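# Carry a ring-borne ball between stands by pulling ropes

## Task

Get the ball off the stand it starts on and onto the second stand in the gap between the benches, which no hand can reach. The ball sits on a ring lying on the first stand's collar, and a rope runs from that ring to a metal block on each arm's own bench. The job is done when the ball rests on the second stand and the ring lies on that stand's collar. Avoid tipping or jerking the ring, since the ball may roll off. At the end, every block must be resting on a bench.

## Robot and tools

Setup. Three arms, arm1, arm2 and arm3, each an i2rt Big YAM ending in a five-finger right hand. No hand reaches the stands, so the ring can only be moved by having the arms pull on the ropes through their metal blocks. Bases, in the scene frame (metres, origin on the floor, +z up), with each foot facing along its own +x: arm1 at (+0.165, +1.507, +0.961), quat_wxyz (+0.685, +0.001, -0.002, -0.729); arm2 at (-1.550, -0.451, +1.024), quat (+0.974, +0.006, -0.003, +0.225); arm3 at (+1.427, -0.620, +1.019), quat (+0.083, -0.008, +0.003, +0.997). Bench tops are at z=+0.950. Reach is about 1.07 m from the joint-1 axis. Something may occasionally nudge a loose object.

move. Each of arm1, arm2 and arm3 takes its own object; leave an arm out and it gets no new command, though it may keep pushing toward its old target. Inside an arm's object:
- joints: absolute targets keyed by name. joint1_rad -2.879..2.879 (turns about the foot, positive is counter-clockwise seen from above); joint2_rad 0..3.141 (shoulder); joint3_rad 0..3.019 (elbow); joint4_rad -1.692..1.57 (hand pitch, positive tips the fingers up); joint5_rad -1.57..1.57 (sideways, positive to the arm's right); joint6_rad -2.094..2.094 (roll, positive is clockwise seen from behind). Hand keys hand_little, hand_ring, hand_middle, hand_index, hand_thumb_bend run from -1 (closed) to +1 (open); hand_thumb_turn is +1 beside the palm and -1 facing the fingers. hand_force_limit (-1..1) is a setting that maps to about 0 to 10 N at the fingertip (0 to 15 N for the thumb). hand_speed (-0.96..1) is also a setting; from +0.48 upward it is full speed. At the start these are 0 and -0.8.
- target: one absolute hand pose per arm, a list of seven numbers [x, y, z, qw, qx, qy, qz], scene frame, metres, in the same form as the hand line. The hand follows a straight path toward it from its hand_target. When target is given, joints may only hold hand_ keys, otherwise the call is refused.
- speed: top speed of the path in m/s, 0.002..4.3, default 0.25. Turning is capped at twice that value in rad/s.
- min_time_s: 0.1..8 s, the shortest duration for that arm's joint motions.
cameras: a list drawn from arm1_cam_wrist, arm2_cam_wrist, arm3_cam_wrist, cam_low, cam_side, cam_top, or "all". An empty list means none. If omitted, you get none, except for a move with no action, which shows all cameras and the full state.

All parts of an action start together. Hand paths end together and stop after 10 s; an action lasts at most 15 s. Each step, the path pose is clipped to within 100 mm and 20 degrees of the measured hand. A hand can lag, wander, or overshoot, especially when the arm is nearly straight, and a fast stretched arm may swing about 30 degrees past its goal. Paths do not steer around obstacles.

Hand geometry. The hand point sits 0.045 m in front of the palm. Its +z runs along the straight fingers, +y points out of the palm, and +x runs across the palm away from the thumb. Straight fingers extend 0.06 to 0.07 m past the point. A wrap grip with the thumb opposed suits objects about 0.035 to 0.065 m thick, and handles down to about 0.025 m. A wrist bracket on the little-finger side can strike things. With joints 1, 5 and 6 at 0 and the hand level and forward, the palm faces down and the thumb is on the left. The wrist camera is upright when joint6 is near -1.3.

Gripping. A finger motor starts only when its target changes by 0.002 or more. It stops at the target or when its load hits hand_force_limit, then locks. To grip harder, raise the limit and send a target further closed. For a soft grip use hand_speed -0.94 or lower. hand_stopped_by gives six words for little, ring, middle, index, thumb_bend, thumb_turn: moving, target, force, stalled, fault. The *_load_n values are in newtons, positive when the finger is pushed open; a lost grip drops them toward 0.

Result lines. "move" names the arms that were commanded. "as last shown" marks an uncommanded arm whose status reads "not commanded". "pictures" gives the image order. hand is the measured pose and hand_target is the pose at the held joint targets. Joint velocities are in rad/s; "within noise" means the arm is still. "off_target" means it is resting short of the goal. "time_out" is a stop, and on_its_own shows the target still being pushed. "joint command not followed" or "pose unreachable" means a safety check is holding the arm back; "not_followed" means a dropped target. Joint torques are in N m, and values 3 and 4 wrap at ±28. MOTOR HOT appears at 85 °C; an OVER-TEMPERATURE FAULT at 100 °C drops the arm for 30 to 60 s, after which you must resend the keys marked limit_stop_at_motor_heat. If a move or wait is refused or hit by a stop, the later calls in that reply are skipped.

Other tools. wait takes seconds (0..10) and optional cameras. zoom_image takes camera and region [x0, y0, x1, y1] in pixels (images are 896x504, region at most 504 by 504) and works only on the latest images. show_instructions displays the reference pages. finished_scene (scene 1) ends the scene for good, so check first that ball, ring and blocks are settled.

Avoid: any hard contact or squeeze between two robots (closing a hand on another arm's fingers counts), yanking the ropes so the ring tips, dropping blocks from any height, releasing parts while they move, knocking anything to the floor or out of the work area, heavy pushing, and holding stretched poses for a long time.

Each tool is called after "Call:" as name(argument=value, ...), one argument or row to a line, values as JSON.

Reference images:

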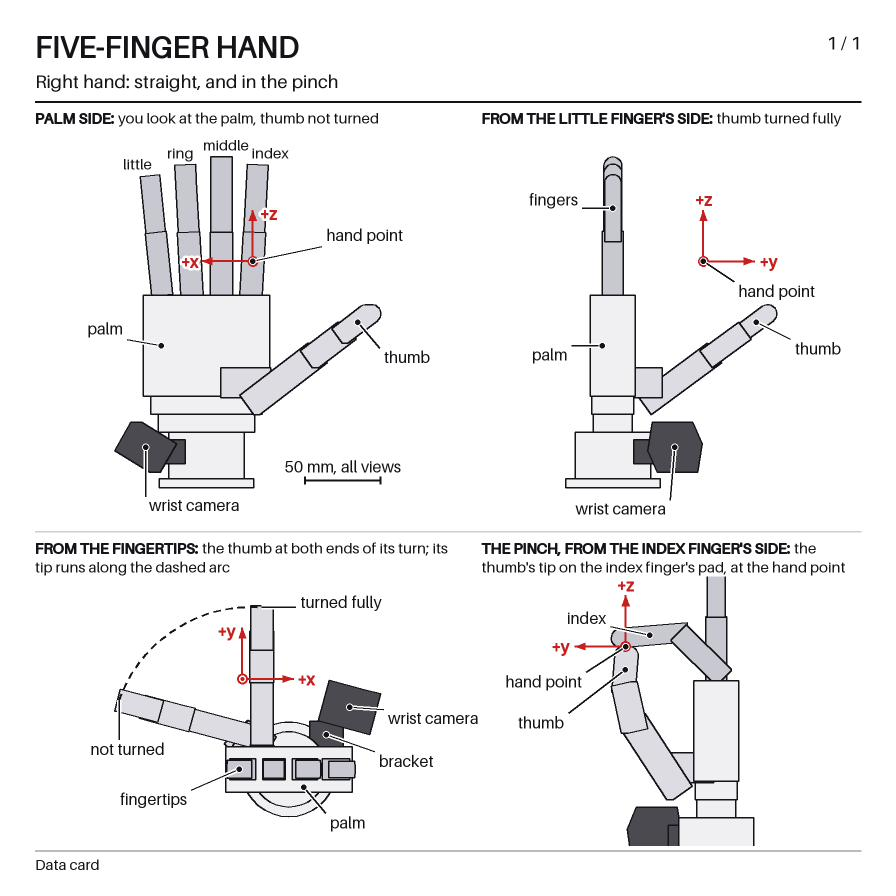

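## Session

Call:
move(
)

Scene clock: 0.00 s.
Joint torques (N m): no reading
Motor temperatures (°C): arm1=[21 16 21 19 21 25] | arm2=[20 22 18 20 20 21] | arm3=[22 19 18 18 19 19]
Heat: arm1: hottest joint6_rad 25 °C; arm2: hottest joint2_rad 22 °C; arm3: hottest joint1_rad 22 °C.
Joint velocities: within noise
arm1.joint_positions: joint1_rad=-0.315 joint2_rad=+0.608 joint3_rad=+1.423 joint4_rad=-1.360 joint5_rad=-0.174 joint6_rad=-1.463 hand_little=+1.000 hand_ring=+1.000 hand_middle=+1.000 hand_index=+1.000 hand_thumb_turn=+1.000 hand_thumb_bend=+1.000 hand_force_limit=+0.000 hand_speed=-0.800
arm1.joint_status: not commanded
arm1.hand_stopped_by: target,target,target,target,target,target
arm1.little_load_n: 0.0
arm1.ring_load_n: 0.0
arm1.middle_load_n: 0.0
arm1.index_load_n: 0.0
arm1.thumb_bend_load_n: 0.0
arm1.thumb_turn_load_n: 0.0
arm1.hand: x=+0.0579 y=+1.3040 z=+1.4670 quat_wxyz=(+0.342, +0.484, -0.722, +0.359) (m; scene frame)
arm1.hand_target: x=+0.0585 y=+1.3054 z=+1.4751 quat_wxyz=(+0.349, +0.482, -0.717, +0.363) (m; scene frame)
arm1.hand_status: not commanded
arm2.joint_positions: joint1_rad=-0.814 joint2_rad=+0.638 joint3_rad=+1.379 joint4_rad=-1.394 joint5_rad=-0.185 joint6_rad=-0.833 hand_little=+1.000 hand_ring=+1.000 hand_middle=+1.000 hand_index=+1.000 hand_thumb_turn=+1.000 hand_thumb_bend=+1.000 hand_force_limit=+0.000 hand_speed=-0.800
arm2.joint_status: not commanded
arm2.hand_stopped_by: target,target,target,target,target,target
arm2.little_load_n: 0.0
arm2.ring_load_n: 0.0
arm2.middle_load_n: 0.0
arm2.index_load_n: 0.0
arm2.thumb_bend_load_n: 0.0
arm2.thumb_turn_load_n: 0.0
arm2.hand: x=-1.3456 y=-0.5224 z=+1.4786 quat_wxyz=(-0.170, +0.781, -0.433, +0.416) (m; scene frame)
arm2.hand_target: x=-1.3450 y=-0.5227 z=+1.4891 quat_wxyz=(-0.172, +0.777, -0.429, +0.427) (m; scene frame)
arm2.hand_status: not commanded
arm3.joint_positions: joint1_rad=-0.496 joint2_rad=+0.628 joint3_rad=+1.391 joint4_rad=-1.603 joint5_rad=+0.105 joint6_rad=-1.454 hand_little=+1.000 hand_ring=+1.000 hand_middle=+1.000 hand_index=+1.000 hand_thumb_turn=+1.000 hand_thumb_bend=+1.000 hand_force_limit=+0.000 hand_speed=-0.800
arm3.joint_status: not commanded
arm3.hand_stopped_by: target,target,target,target,target,target
arm3.little_load_n: 0.0
arm3.ring_load_n: 0.0
arm3.middle_load_n: 0.0
arm3.index_load_n: 0.0
arm3.thumb_bend_load_n: 0.0
arm3.thumb_turn_load_n: 0.5
arm3.hand: x=+1.3275 y=-0.4467 z=+1.4690 quat_wxyz=(-0.323, +0.372, +0.859, +0.143) (m; scene frame)
arm3.hand_target: x=+1.3276 y=-0.4469 z=+1.4768 quat_wxyz=(-0.332, +0.371, +0.855, +0.145) (m; scene frame)
arm3.hand_status: not commanded
pictures: arm1_cam_wrist, arm2_cam_wrist, arm3_cam_wrist, cam_low, cam_side, cam_top

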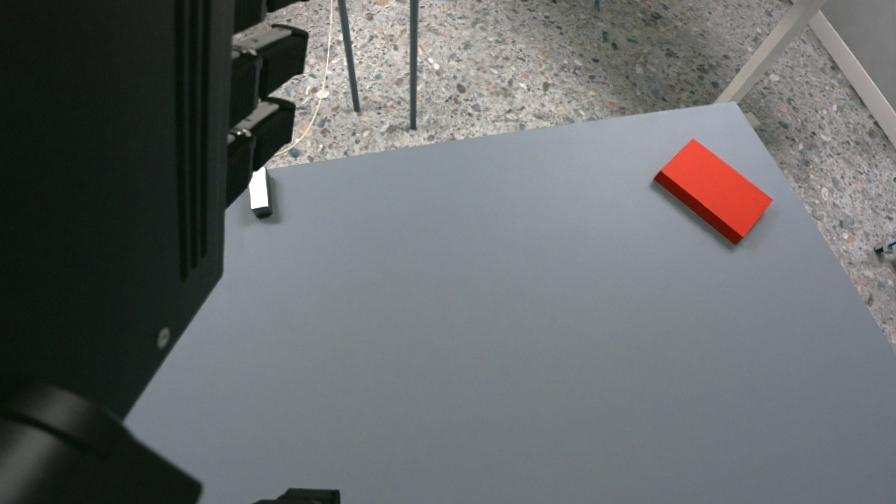

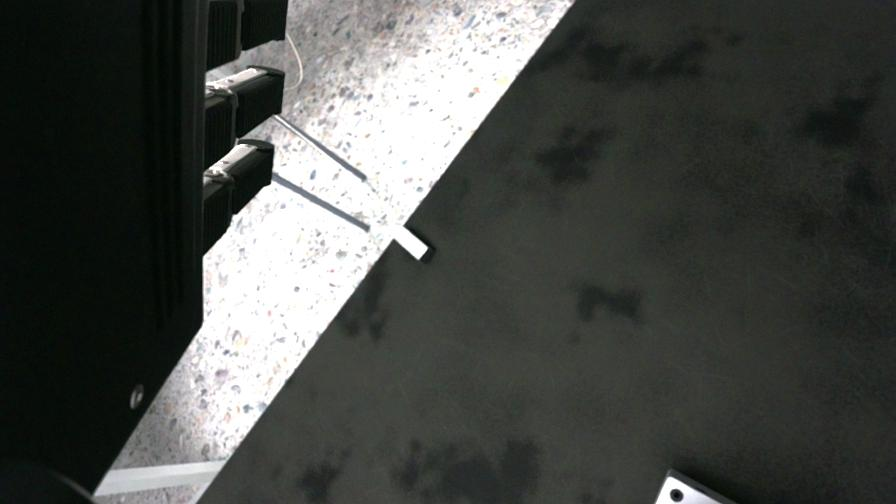

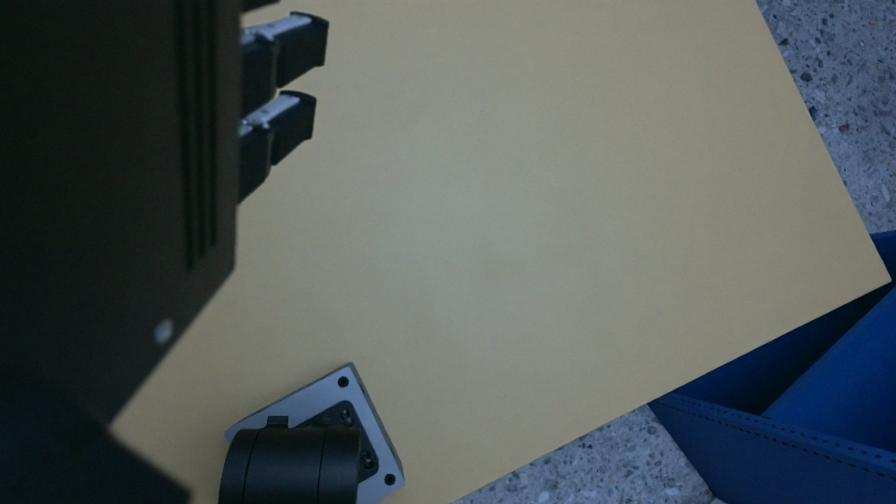

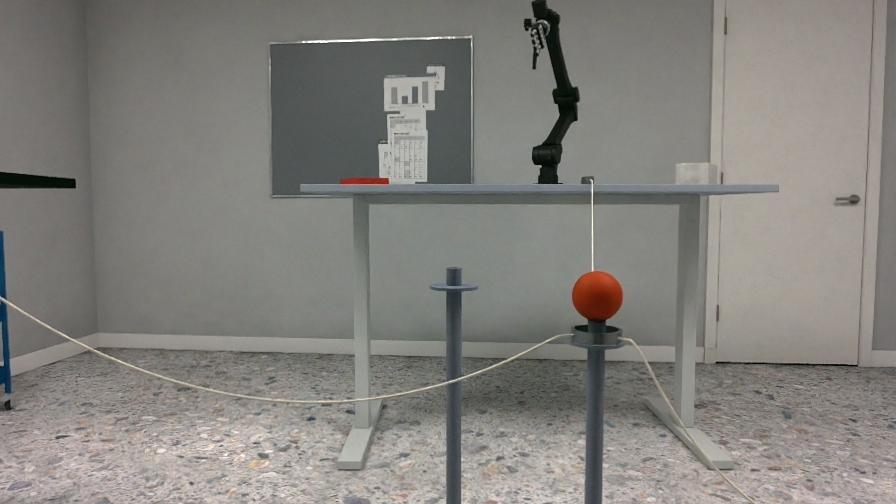

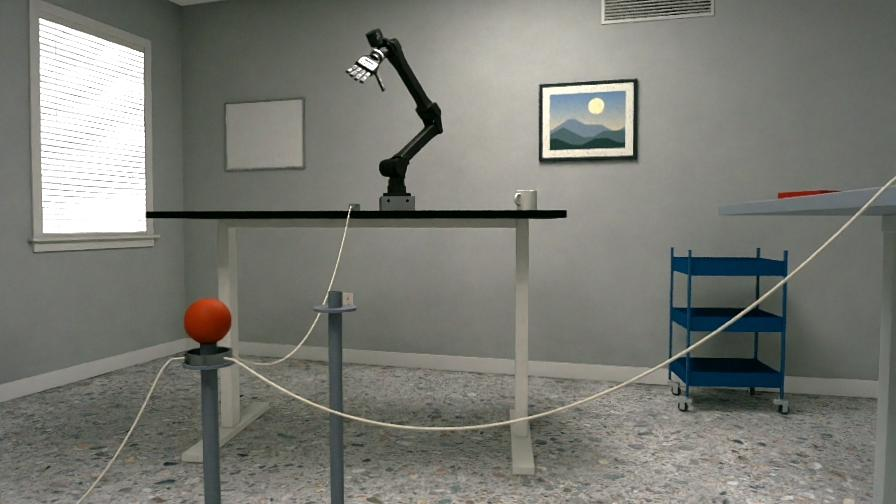

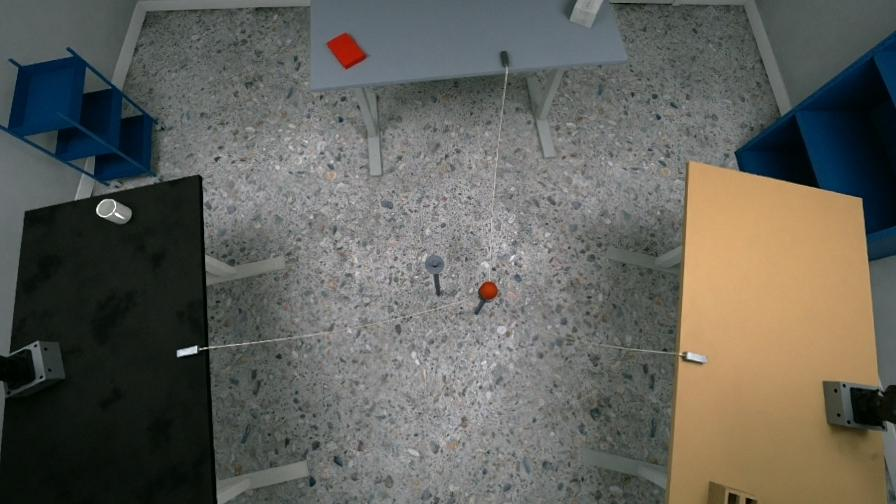

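Call:
zoom_image(
  camera="arm2_cam_wrist",
  region=[340, 180, 500, 300],
)

Call:
zoom_image(
  camera="cam_low",
  region=[400, 160, 720, 400],
)

Call:
zoom_image(
  camera="cam_side",
  region=[140, 180, 420, 390],
)

Call:
zoom_image(
  camera="cam_top",
  region=[400, 230, 540, 335],
)

Scaled by 3.150.

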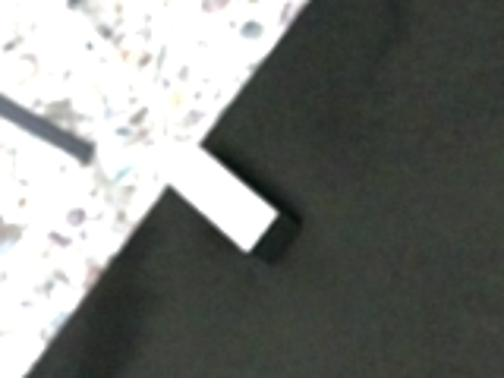

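Scaled by 1.575.

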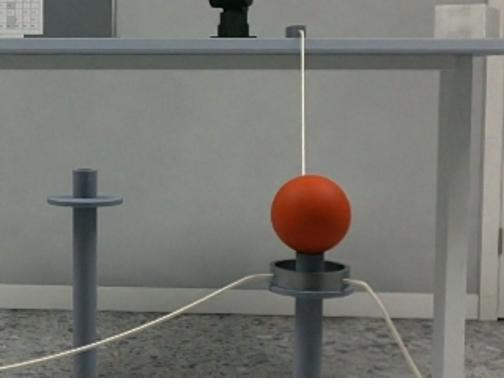

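Scaled by 1.800.

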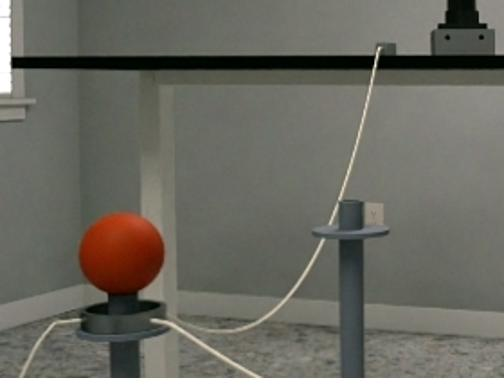

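Scaled by 3.600.

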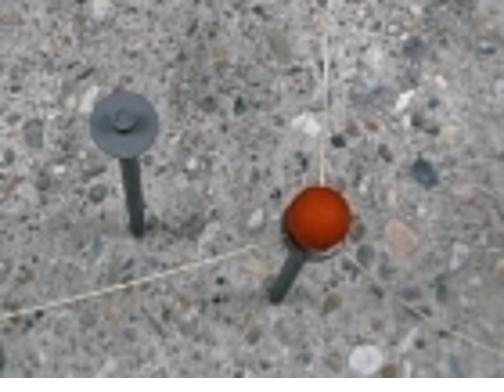

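Call:
move(
  arm1={"target": [0.275, 0.99, 1.15, -0.3119, 0.5993, 0.6540, -0.3404], "speed": 0.3, "joints": {"hand_thumb_turn": -1, "hand_speed": 0}},
  arm2={"target": [-1.004, -0.383, 1.15, 0.0402, -0.0773, 0.8836, -0.4600], "speed": 0.3, "joints": {"hand_thumb_turn": -1, "hand_speed": 0}},
  arm3={"target": [0.894, -0.430, 1.15, 0.4547, -0.8735, 0.1540, -0.0802], "speed": 0.3, "joints": {"hand_thumb_turn": -1, "hand_speed": 0}},
  cameras=["all"],
)

Scene clock: 166.33 s.
Joint torques (N m): arm1=[-1.44 -13.22 12.29 -1.13 0.46 0.07] | arm2=[0.09 -14.1 9.72 -0.46 0.65 0.26] | arm3=[0.67 -16.44 12.46 -0.83 0.76 0.31]
Motor temperatures (°C): arm1=[21 16 32 19 20 25] | arm2=[20 22 28 20 20 20] | arm3=[21 19 29 18 19 19]
Heat: arm1: hottest joint3_rad 32 °C; arm2: hottest joint3_rad 28 °C; arm3: hottest joint3_rad 29 °C.
move: arm1 off_target; arm2 off_target; arm3 off_target
Joint velocities: within noise
arm1.joint_positions: joint1_rad=+0.525 joint2_rad=+1.723 joint3_rad=+1.514 joint4_rad=-1.667 joint5_rad=+0.886 joint6_rad=+2.012 hand_little=+1.000 hand_ring=+1.000 hand_middle=+1.000 hand_index=+1.000 hand_thumb_turn=-1.000 hand_thumb_bend=+1.000 hand_force_limit=+0.000 hand_speed=+0.000
arm1.joint_status: all done
arm1.hand_stopped_by: target,target,target,target,target,target
arm1.little_load_n: 0.0
arm1.ring_load_n: 0.0
arm1.middle_load_n: 0.0
arm1.index_load_n: 0.0
arm1.thumb_bend_load_n: 0.0
arm1.thumb_turn_load_n: 0.0
arm1.hand: x=+0.2772 y=+1.0018 z=+1.1434 quat_wxyz=(+0.266, -0.579, -0.684, +0.354)
arm1.hand_target: x=+0.2744 y=+0.9904 z=+1.1496 quat_wxyz=(+0.263, -0.590, -0.677, +0.354)
arm1.hand_status: off_target (0.014 m and 6.9 deg from the pose sent, 0.496 m and 131.5 deg at the start; a joint's target at an end of its range on 50 of 159 steps)
arm2.joint_positions: joint1_rad=-0.099 joint2_rad=+1.829 joint3_rad=+1.463 joint4_rad=-1.503 joint5_rad=+0.946 joint6_rad=+1.888 hand_little=+1.000 hand_ring=+1.000 hand_middle=+1.000 hand_index=+1.000 hand_thumb_turn=-1.000 hand_thumb_bend=+1.000 hand_force_limit=+0.000 hand_speed=+0.000
arm2.joint_status: all done
arm2.hand_stopped_by: target,target,target,target,target,target
arm2.little_load_n: 0.0
arm2.ring_load_n: 0.0
arm2.middle_load_n: 0.0
arm2.index_load_n: 0.0
arm2.thumb_bend_load_n: 0.0
arm2.thumb_turn_load_n: 0.0
arm2.hand: x=-1.0175 y=-0.3937 z=+1.1390 quat_wxyz=(-0.026, +0.084, -0.882, +0.463)
arm2.hand_target: x=-1.0047 y=-0.3832 z=+1.1502 quat_wxyz=(-0.041, +0.077, -0.884, +0.460)
arm2.hand_status: off_target (0.020 m and 1.9 deg from the pose sent, 0.494 m and 100.2 deg at the start)
arm3.joint_positions: joint1_rad=+0.049 joint2_rad=+1.856 joint3_rad=+1.562 joint4_rad=-1.605 joint5_rad=+0.929 joint6_rad=+1.966 hand_little=+1.000 hand_ring=+1.000 hand_middle=+1.000 hand_index=+1.000 hand_thumb_turn=-1.000 hand_thumb_bend=+1.000 hand_force_limit=+0.000 hand_speed=+0.000
arm3.joint_status: all done
arm3.hand_stopped_by: target,target,target,target,target,target
arm3.little_load_n: 0.0
arm3.ring_load_n: 0.0
arm3.middle_load_n: 0.0
arm3.index_load_n: 0.0
arm3.thumb_bend_load_n: 0.0
arm3.thumb_turn_load_n: 0.0
arm3.hand: x=+0.9089 y=-0.4272 z=+1.1449 quat_wxyz=(-0.456, +0.873, -0.149, +0.090)
arm3.hand_target: x=+0.8944 y=-0.4302 z=+1.1501 quat_wxyz=(-0.455, +0.874, -0.154, +0.080)
arm3.hand_status: off_target (0.016 m and 1.3 deg from the pose sent, 0.539 m and 139.0 deg at the start)
pictures: arm1_cam_wrist, arm2_cam_wrist, arm3_cam_wrist, cam_low, cam_side, cam_top

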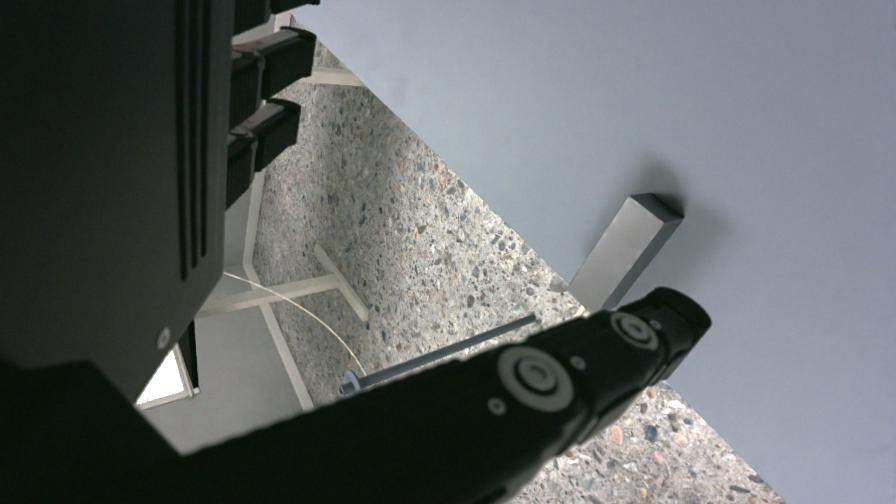

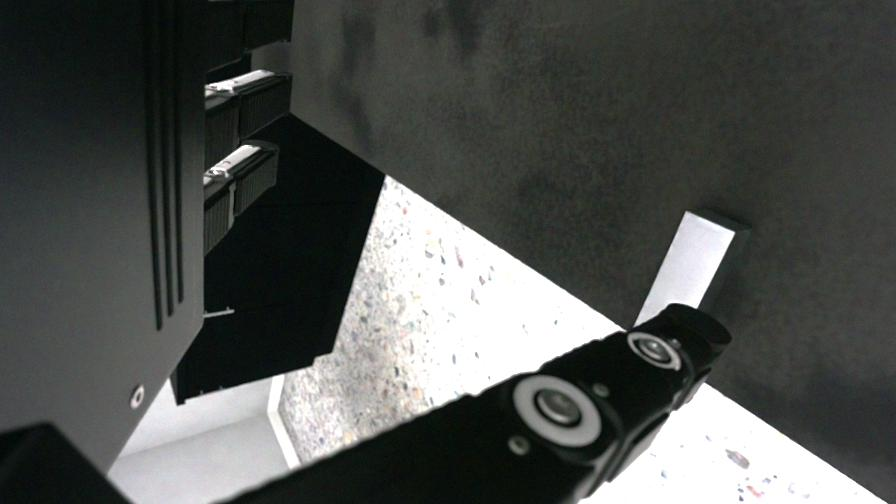

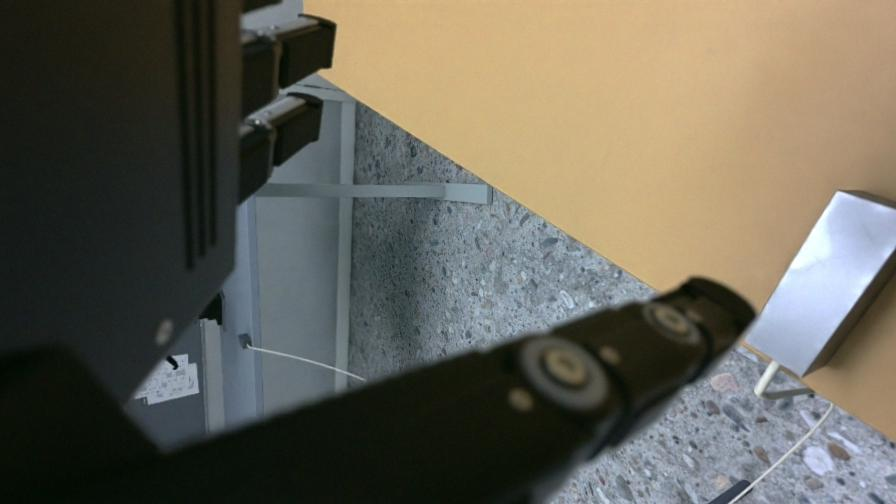

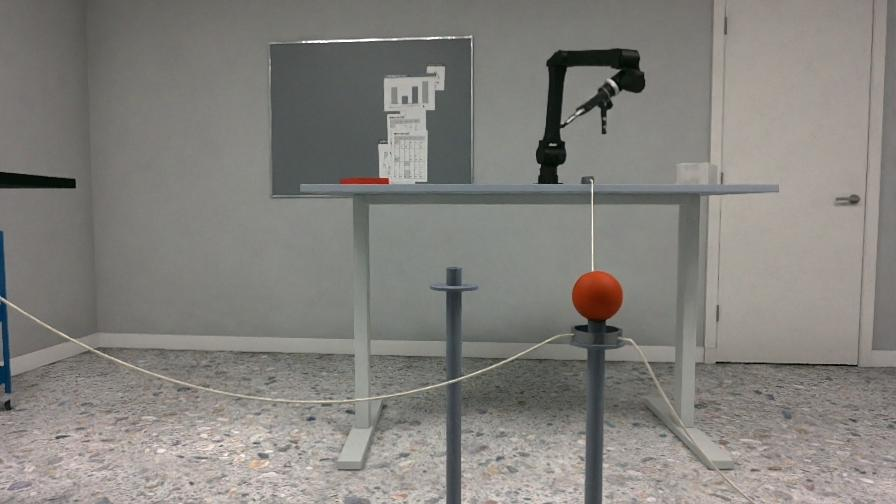

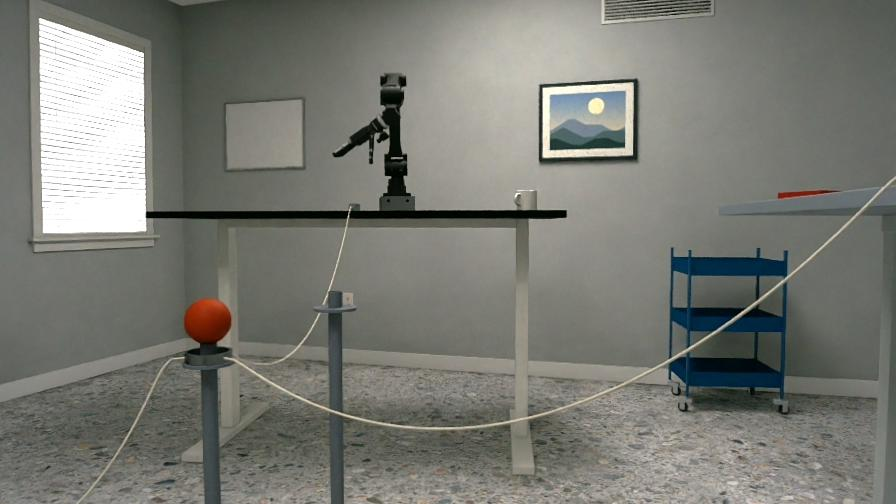

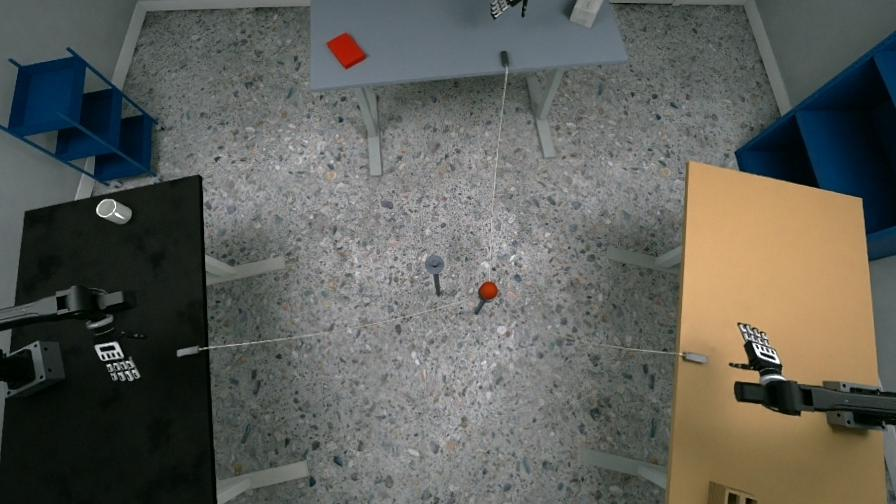

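Call:
zoom_image(
  camera="cam_top",
  region=[660, 300, 820, 420],
)

Call:
zoom_image(
  camera="cam_top",
  region=[60, 270, 220, 390],
)

Call:
zoom_image(
  camera="cam_top",
  region=[440, 0, 600, 120],
)

Scaled by 3.150.

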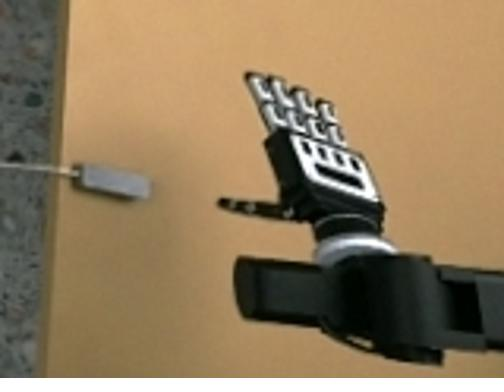

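Scaled by 3.150.

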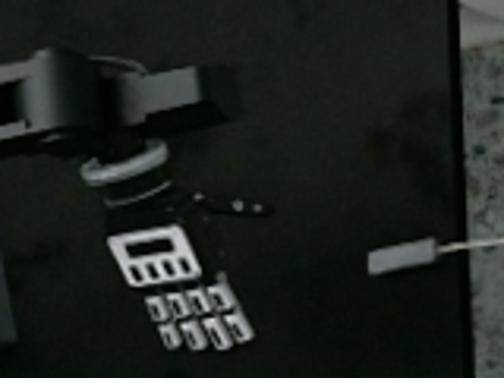

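Scaled by 3.150.

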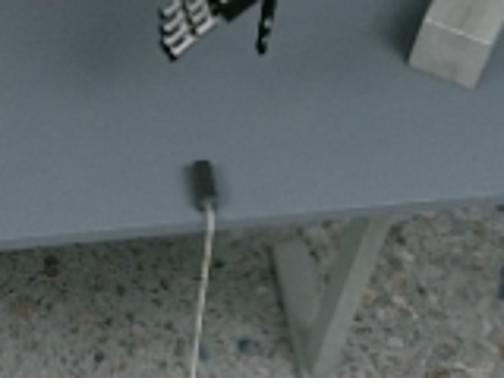

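Call:
move(
  arm1={"target": [0.260, 0.8985, 1.036, -0.3166, 0.6083, 0.6456, -0.3360], "speed": 0.2},
  arm2={"target": [-0.940, -0.3675, 1.041, 0.0270, -0.0518, 0.8855, -0.4609], "speed": 0.2},
  arm3={"target": [0.851, -0.452, 1.035, 0.4592, -0.8821, 0.0927, -0.0482], "speed": 0.2},
  cameras=["arm1_cam_wrist", "arm2_cam_wrist", "arm3_cam_wrist", "cam_top"],
)

Call:
zoom_image(
  camera="cam_top",
  region=[640, 300, 800, 420],
)

Call:
zoom_image(
  camera="cam_top",
  region=[100, 290, 260, 410],
)

Call:
zoom_image(
  camera="cam_top",
  region=[440, 0, 600, 120],
)

Scene clock: 261.40 s.
Joint torques (N m): arm1=[-1.03 -17.03 11.59 -1.36 0.63 0.07] | arm2=[-1.38 -17.26 8.92 0.23 0.66 0.2] | arm3=[0.62 -18.9 8.14 0.06 1.11 0.07]
Motor temperatures (°C): arm1=[21 20 40 19 21 24] | arm2=[20 25 33 20 21 20] | arm3=[21 21 30 18 20 19]
Heat: arm1: hottest joint3_rad 40 °C; arm2: hottest joint3_rad 33 °C; arm3: hottest joint3_rad 30 °C.
move: arm1 off_target; arm2 off_target; arm3 done
Joint velocities: within noise
arm1.joint_positions: joint1_rad=+0.440 joint2_rad=+2.093 joint3_rad=+1.763 joint4_rad=-1.653 joint5_rad=+0.898 joint6_rad=+2.068 hand_little=+1.000 hand_ring=+1.000 hand_middle=+1.000 hand_index=+1.000 hand_thumb_turn=-1.000 hand_thumb_bend=+1.000 hand_force_limit=+0.000 hand_speed=+0.000
arm1.joint_status: not commanded
arm1.hand_stopped_by: target,target,target,target,target,target
arm1.little_load_n: 0.0
arm1.ring_load_n: 0.0
arm1.middle_load_n: 0.0
arm1.index_load_n: 0.0
arm1.thumb_bend_load_n: 0.0
arm1.thumb_turn_load_n: 0.0
arm1.hand: x=+0.2639 y=+0.9092 z=+1.0351 quat_wxyz=(+0.316, -0.602, -0.652, +0.335)
arm1.hand_target: x=+0.2600 y=+0.8989 z=+1.0361 quat_wxyz=(+0.316, -0.608, -0.646, +0.336)
arm1.hand_status: off_target (0.011 m and 1.1 deg from the pose sent, 0.150 m and 8.3 deg at the start)
arm2.joint_positions: joint1_rad=-0.099 joint2_rad=+2.132 joint3_rad=+1.636 joint4_rad=-1.448 joint5_rad=+0.934 joint6_rad=+1.956 hand_little=+1.000 hand_ring=+1.000 hand_middle=+1.000 hand_index=+1.000 hand_thumb_turn=-1.000 hand_thumb_bend=+1.000 hand_force_limit=+0.000 hand_speed=+0.000
arm2.joint_status: not commanded
arm2.hand_stopped_by: target,target,target,target,target,target
arm2.little_load_n: 0.0
arm2.ring_load_n: 0.0
arm2.middle_load_n: -0.5
arm2.index_load_n: 0.0
arm2.thumb_bend_load_n: 0.0
arm2.thumb_turn_load_n: 0.0
arm2.hand: x=-0.9591 y=-0.3708 z=+1.0318 quat_wxyz=(-0.007, +0.070, -0.882, +0.466)
arm2.hand_target: x=-0.9407 y=-0.3678 z=+1.0416 quat_wxyz=(-0.027, +0.052, -0.886, +0.461)
arm2.hand_status: off_target (0.021 m and 3.2 deg from the pose sent, 0.128 m and 3.7 deg at the start)
arm3.joint_positions: joint1_rad=+0.093 joint2_rad=+2.015 joint3_rad=+1.529 joint4_rad=-1.266 joint5_rad=+0.949 joint6_rad=+1.828 hand_little=+1.000 hand_ring=+1.000 hand_middle=+1.000 hand_index=+1.000 hand_thumb_turn=-1.000 hand_thumb_bend=+1.000 hand_force_limit=+0.000 hand_speed=+0.000
arm3.joint_status: not commanded
arm3.hand_stopped_by: target,target,target,target,target,target
arm3.little_load_n: 0.0
arm3.ring_load_n: 0.0
arm3.middle_load_n: 0.0
arm3.index_load_n: 0.0
arm3.thumb_bend_load_n: 0.0
arm3.thumb_turn_load_n: 0.0
arm3.hand: x=+0.8511 y=-0.4481 z=+1.0420 quat_wxyz=(-0.458, +0.882, -0.101, +0.045)
arm3.hand_target: x=+0.8512 y=-0.4519 z=+1.0351 quat_wxyz=(-0.459, +0.882, -0.093, +0.048)
arm3.hand_status: done (0.008 m and 1.1 deg from the pose sent, 0.127 m and 8.2 deg at the start)

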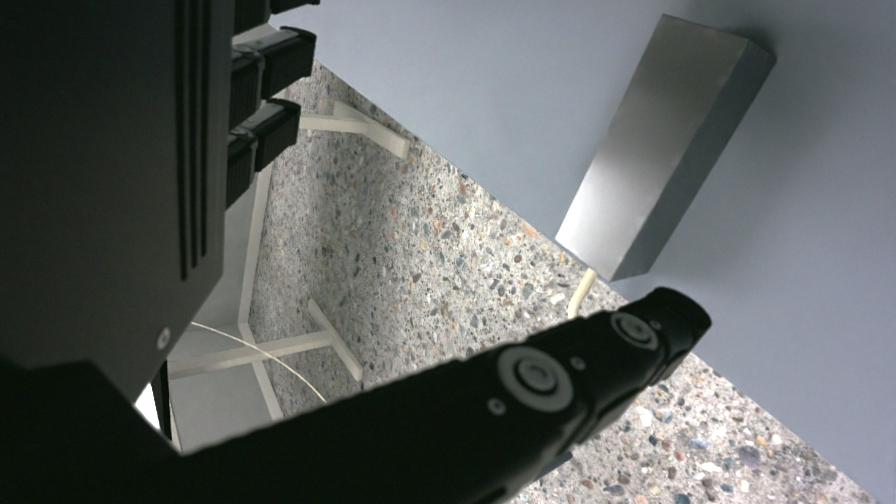

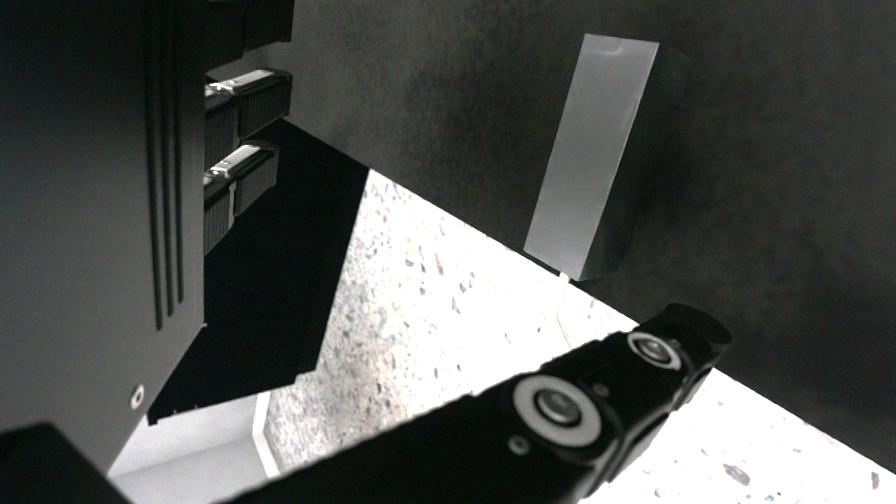

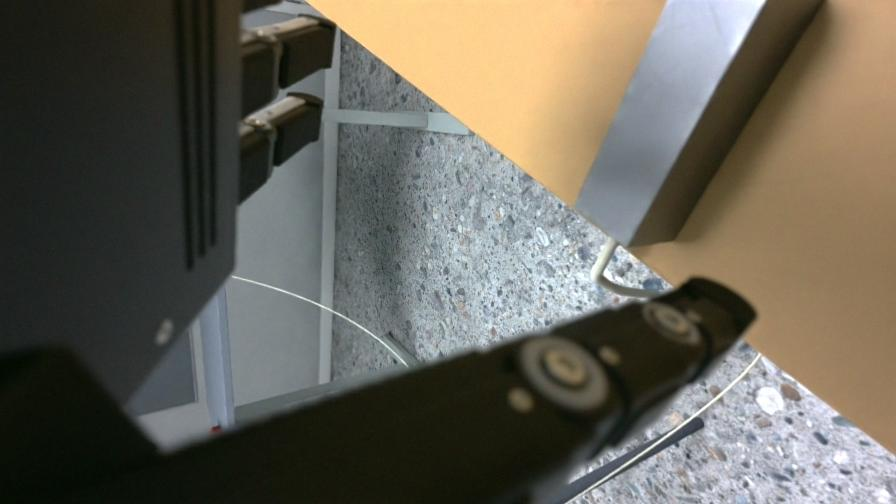

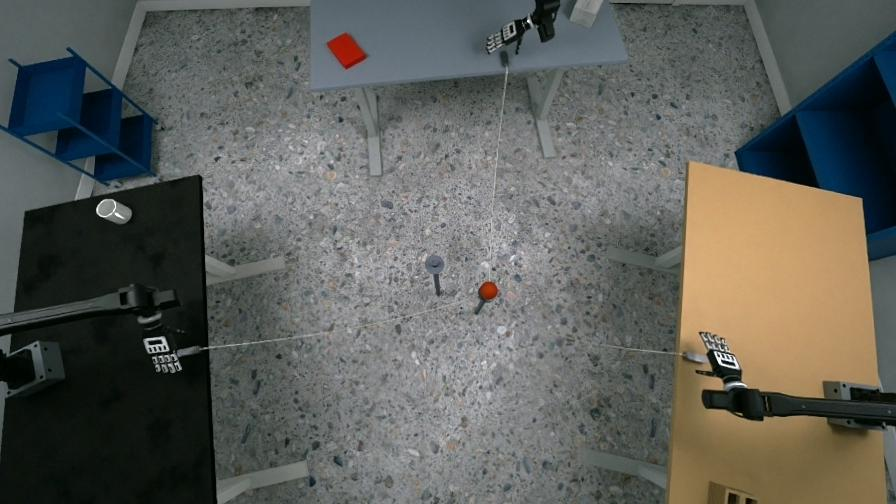

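Scaled by 3.150.

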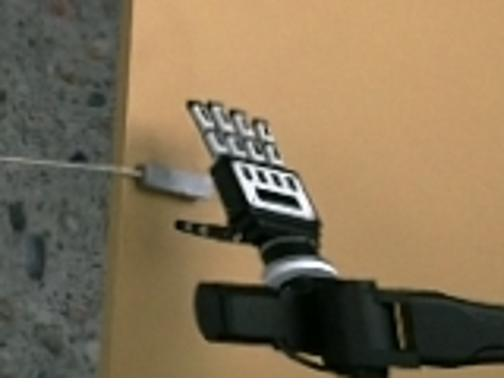

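Scaled by 3.150.

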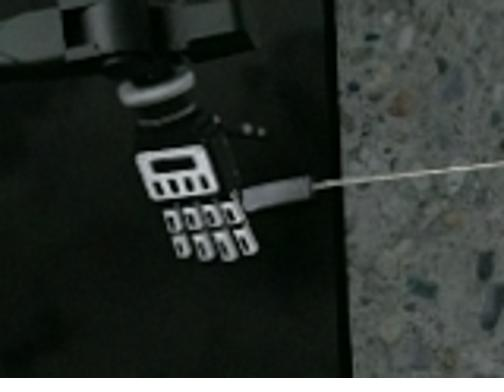

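Scaled by 3.150.

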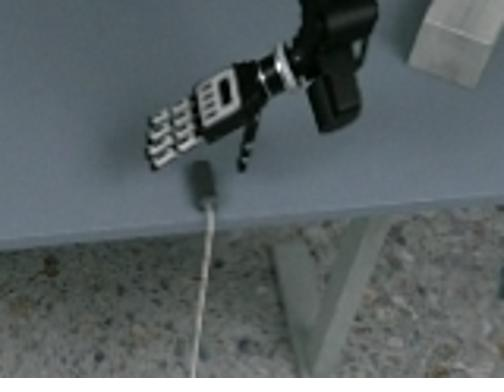

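Call:
move(
  arm1={"target": [0.263, 0.900, 0.991, -0.3193, 0.6134, 0.6408, -0.3335], "speed": 0.1, "joints": {"hand_thumb_bend": 0.6, "hand_index": 0.6, "hand_middle": 0.6, "hand_ring": 0.6}},
  arm2={"target": [-0.932, -0.3805, 0.999, 0.0270, -0.0518, 0.8855, -0.4609], "speed": 0.1, "joints": {"hand_thumb_bend": 0.6, "hand_index": 0.6, "hand_middle": 0.6, "hand_ring": 0.6}},
  arm3={"target": [0.8626, -0.454, 0.986, 0.4592, -0.8821, 0.0927, -0.0482], "speed": 0.1, "joints": {"hand_thumb_bend": 0.6, "hand_index": 0.6, "hand_middle": 0.6, "hand_ring": 0.6}},
  cameras=["all"],
)

Call:
zoom_image(
  camera="cam_low",
  region=[520, 110, 680, 210],
)

Call:
zoom_image(
  camera="cam_side",
  region=[300, 150, 430, 240],
)

Scene clock: 289.50 s.
Joint torques (N m): arm1=[-0.56 -17.32 8.62 -0.21 0.45 0.09] | arm2=[-1.26 -17.9 7.34 0.47 0.78 -0.08] | arm3=[0.97 -17.96 7.47 0.09 1.04 0.12]
Motor temperatures (°C): arm1=[21 22 35 19 21 24] | arm2=[20 26 32 20 21 20] | arm3=[21 23 29 18 21 19]
Heat: arm1: hottest joint3_rad 35 °C; arm2: hottest joint3_rad 32 °C; arm3: hottest joint3_rad 29 °C.
move: arm1 off_target; arm2 off_target; arm3 done
Joint velocities: within noise
arm1.joint_positions: joint1_rad=+0.440 joint2_rad=+2.146 joint3_rad=+1.763 joint4_rad=-1.620 joint5_rad=+0.894 joint6_rad=+2.099 hand_little=+1.000 hand_ring=+0.600 hand_middle=+0.600 hand_index=+0.600 hand_thumb_turn=-1.000 hand_thumb_bend=+0.600 hand_force_limit=+0.000 hand_speed=+0.000
arm1.joint_status: all done
arm1.hand_stopped_by: target,target,target,target,target,target
arm1.little_load_n: 0.0
arm1.ring_load_n: -0.5
arm1.middle_load_n: 0.0
arm1.index_load_n: 0.0
arm1.thumb_bend_load_n: 0.0
arm1.thumb_turn_load_n: 0.0
arm1.hand: x=+0.2654 y=+0.9041 z=+1.0037 quat_wxyz=(+0.318, -0.609, -0.645, +0.335)
arm1.hand_target: x=+0.2630 y=+0.9003 z=+0.9911 quat_wxyz=(+0.319, -0.613, -0.641, +0.333)
arm1.hand_status: off_target (0.014 m and 0.8 deg from the pose sent, 0.045 m and 1.9 deg at the start; a joint's target at an end of its range on 20 of 36 steps)
arm2.joint_positions: joint1_rad=-0.120 joint2_rad=+2.190 joint3_rad=+1.636 joint4_rad=-1.344 joint5_rad=+0.939 joint6_rad=+1.944 hand_little=+1.000 hand_ring=+0.600 hand_middle=+0.600 hand_index=+0.600 hand_thumb_turn=-1.000 hand_thumb_bend=+0.600 hand_force_limit=+0.000 hand_speed=+0.000
arm2.joint_status: all done
arm2.hand_stopped_by: target,target,target,target,target,target
arm2.little_load_n: 0.0
arm2.ring_load_n: 0.0
arm2.middle_load_n: 0.0
arm2.index_load_n: 0.0
arm2.thumb_bend_load_n: 0.0
arm2.thumb_turn_load_n: 0.0
arm2.hand: x=-0.9429 y=-0.3784 z=+0.9965 quat_wxyz=(-0.020, +0.056, -0.884, +0.463)
arm2.hand_target: x=-0.9322 y=-0.3805 z=+0.9992 quat_wxyz=(-0.027, +0.052, -0.885, +0.461)
arm2.hand_status: off_target (0.011 m and 1.0 deg from the pose sent, 0.044 m and 3.2 deg at the start)
arm3.joint_positions: joint1_rad=+0.093 joint2_rad=+2.057 joint3_rad=+1.454 joint4_rad=-1.148 joint5_rad=+0.950 joint6_rad=+1.828 hand_little=+1.000 hand_ring=+0.600 hand_middle=+0.600 hand_index=+0.600 hand_thumb_turn=-1.000 hand_thumb_bend=+0.600 hand_force_limit=+0.000 hand_speed=+0.000
arm3.joint_status: all done
arm3.hand_stopped_by: target,target,target,target,target,target
arm3.little_load_n: 0.0
arm3.ring_load_n: 0.0
arm3.middle_load_n: 0.0
arm3.index_load_n: 0.0
arm3.thumb_bend_load_n: 0.0
arm3.thumb_turn_load_n: 0.0
arm3.hand: x=+0.8616 y=-0.4491 z=+0.9947 quat_wxyz=(-0.458, +0.882, -0.102, +0.044)
arm3.hand_target: x=+0.8627 y=-0.4539 z=+0.9861 quat_wxyz=(-0.459, +0.882, -0.093, +0.048)
arm3.hand_status: done (0.010 m and 1.1 deg from the pose sent, 0.057 m and 1.1 deg at the start)
pictures: arm1_cam_wrist, arm2_cam_wrist, arm3_cam_wrist, cam_low, cam_side, cam_top

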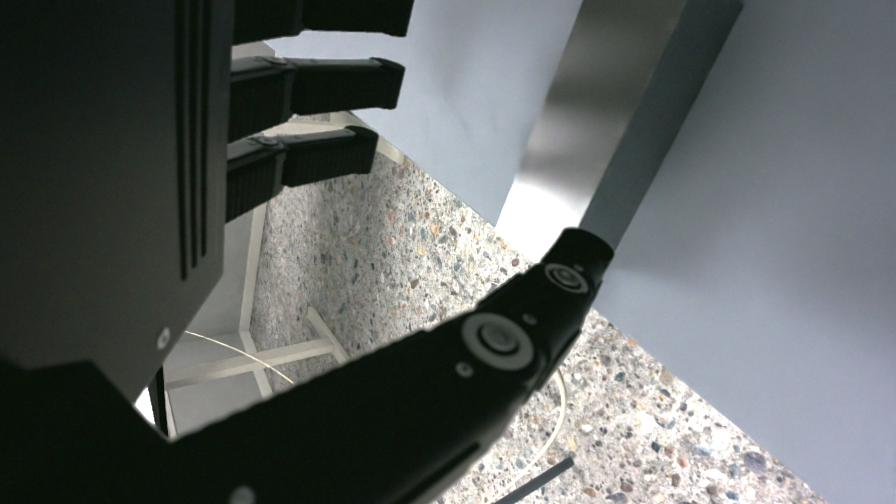

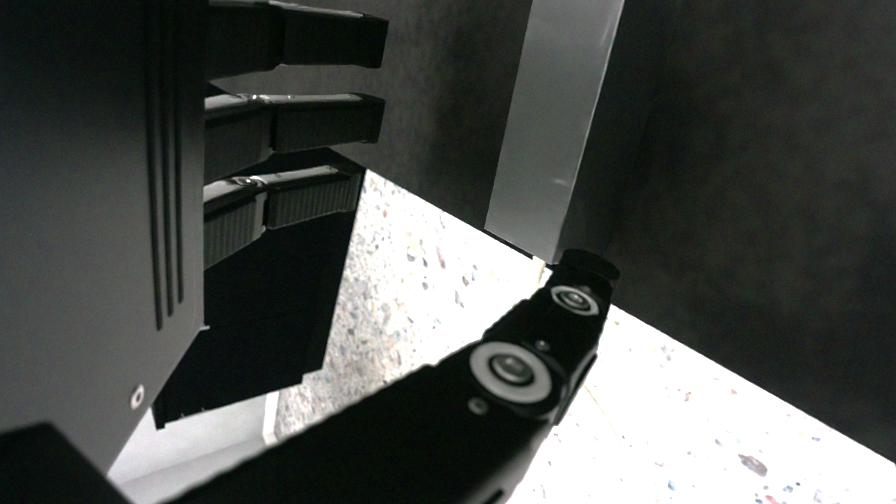

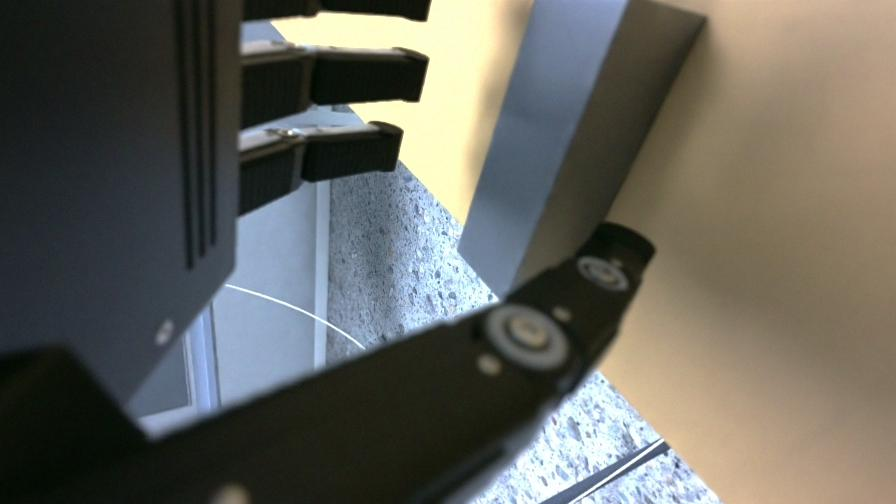

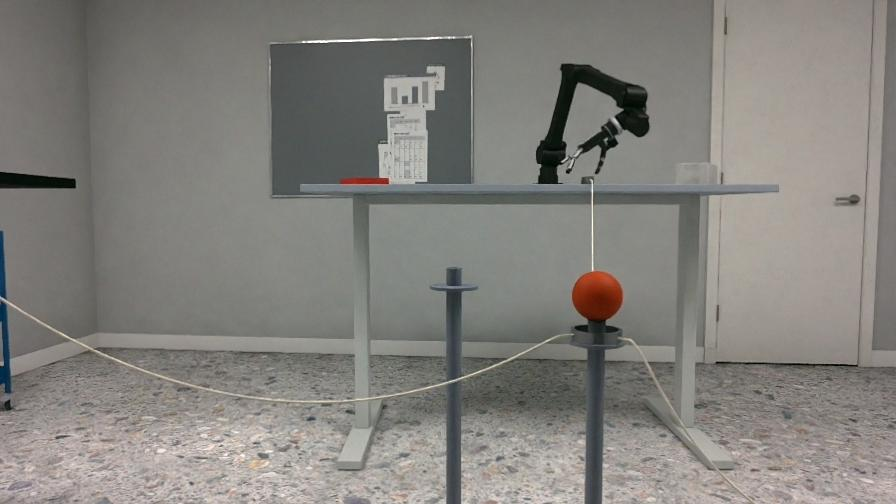

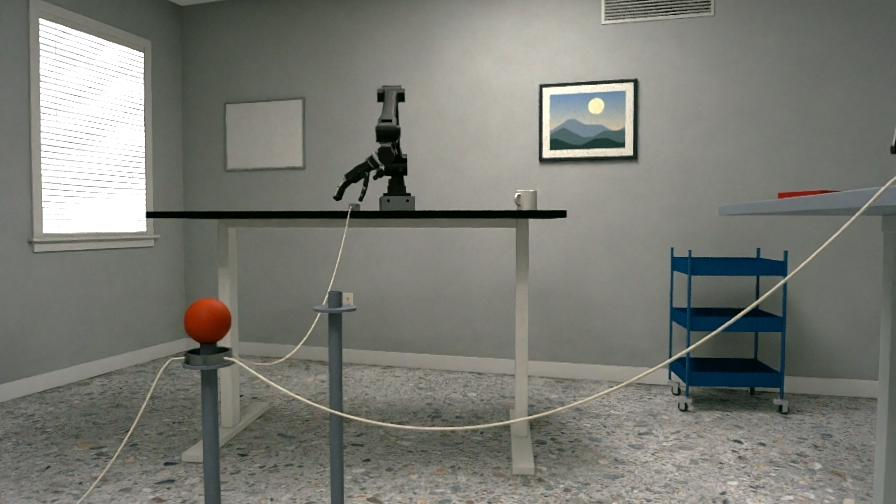

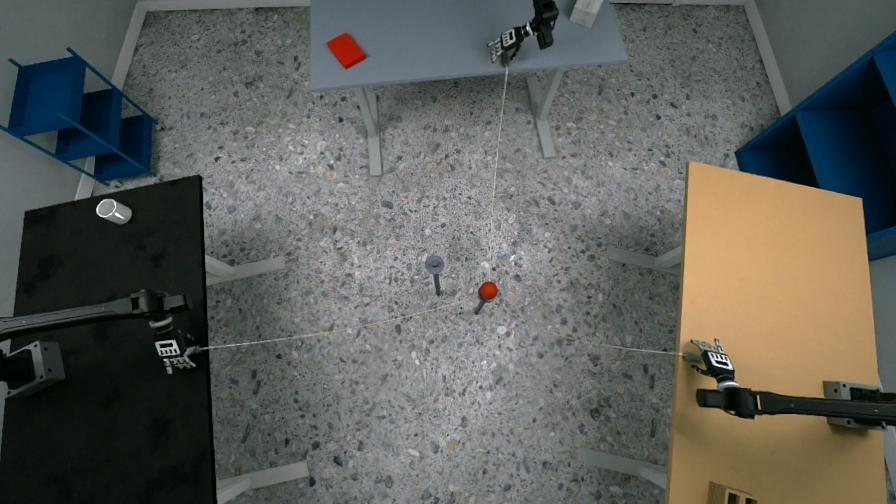

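Scaled by 3.150.

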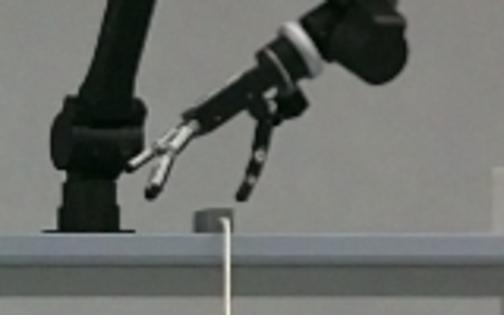

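Scaled by 3.877.

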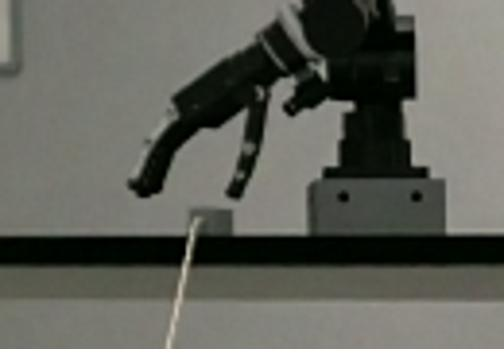

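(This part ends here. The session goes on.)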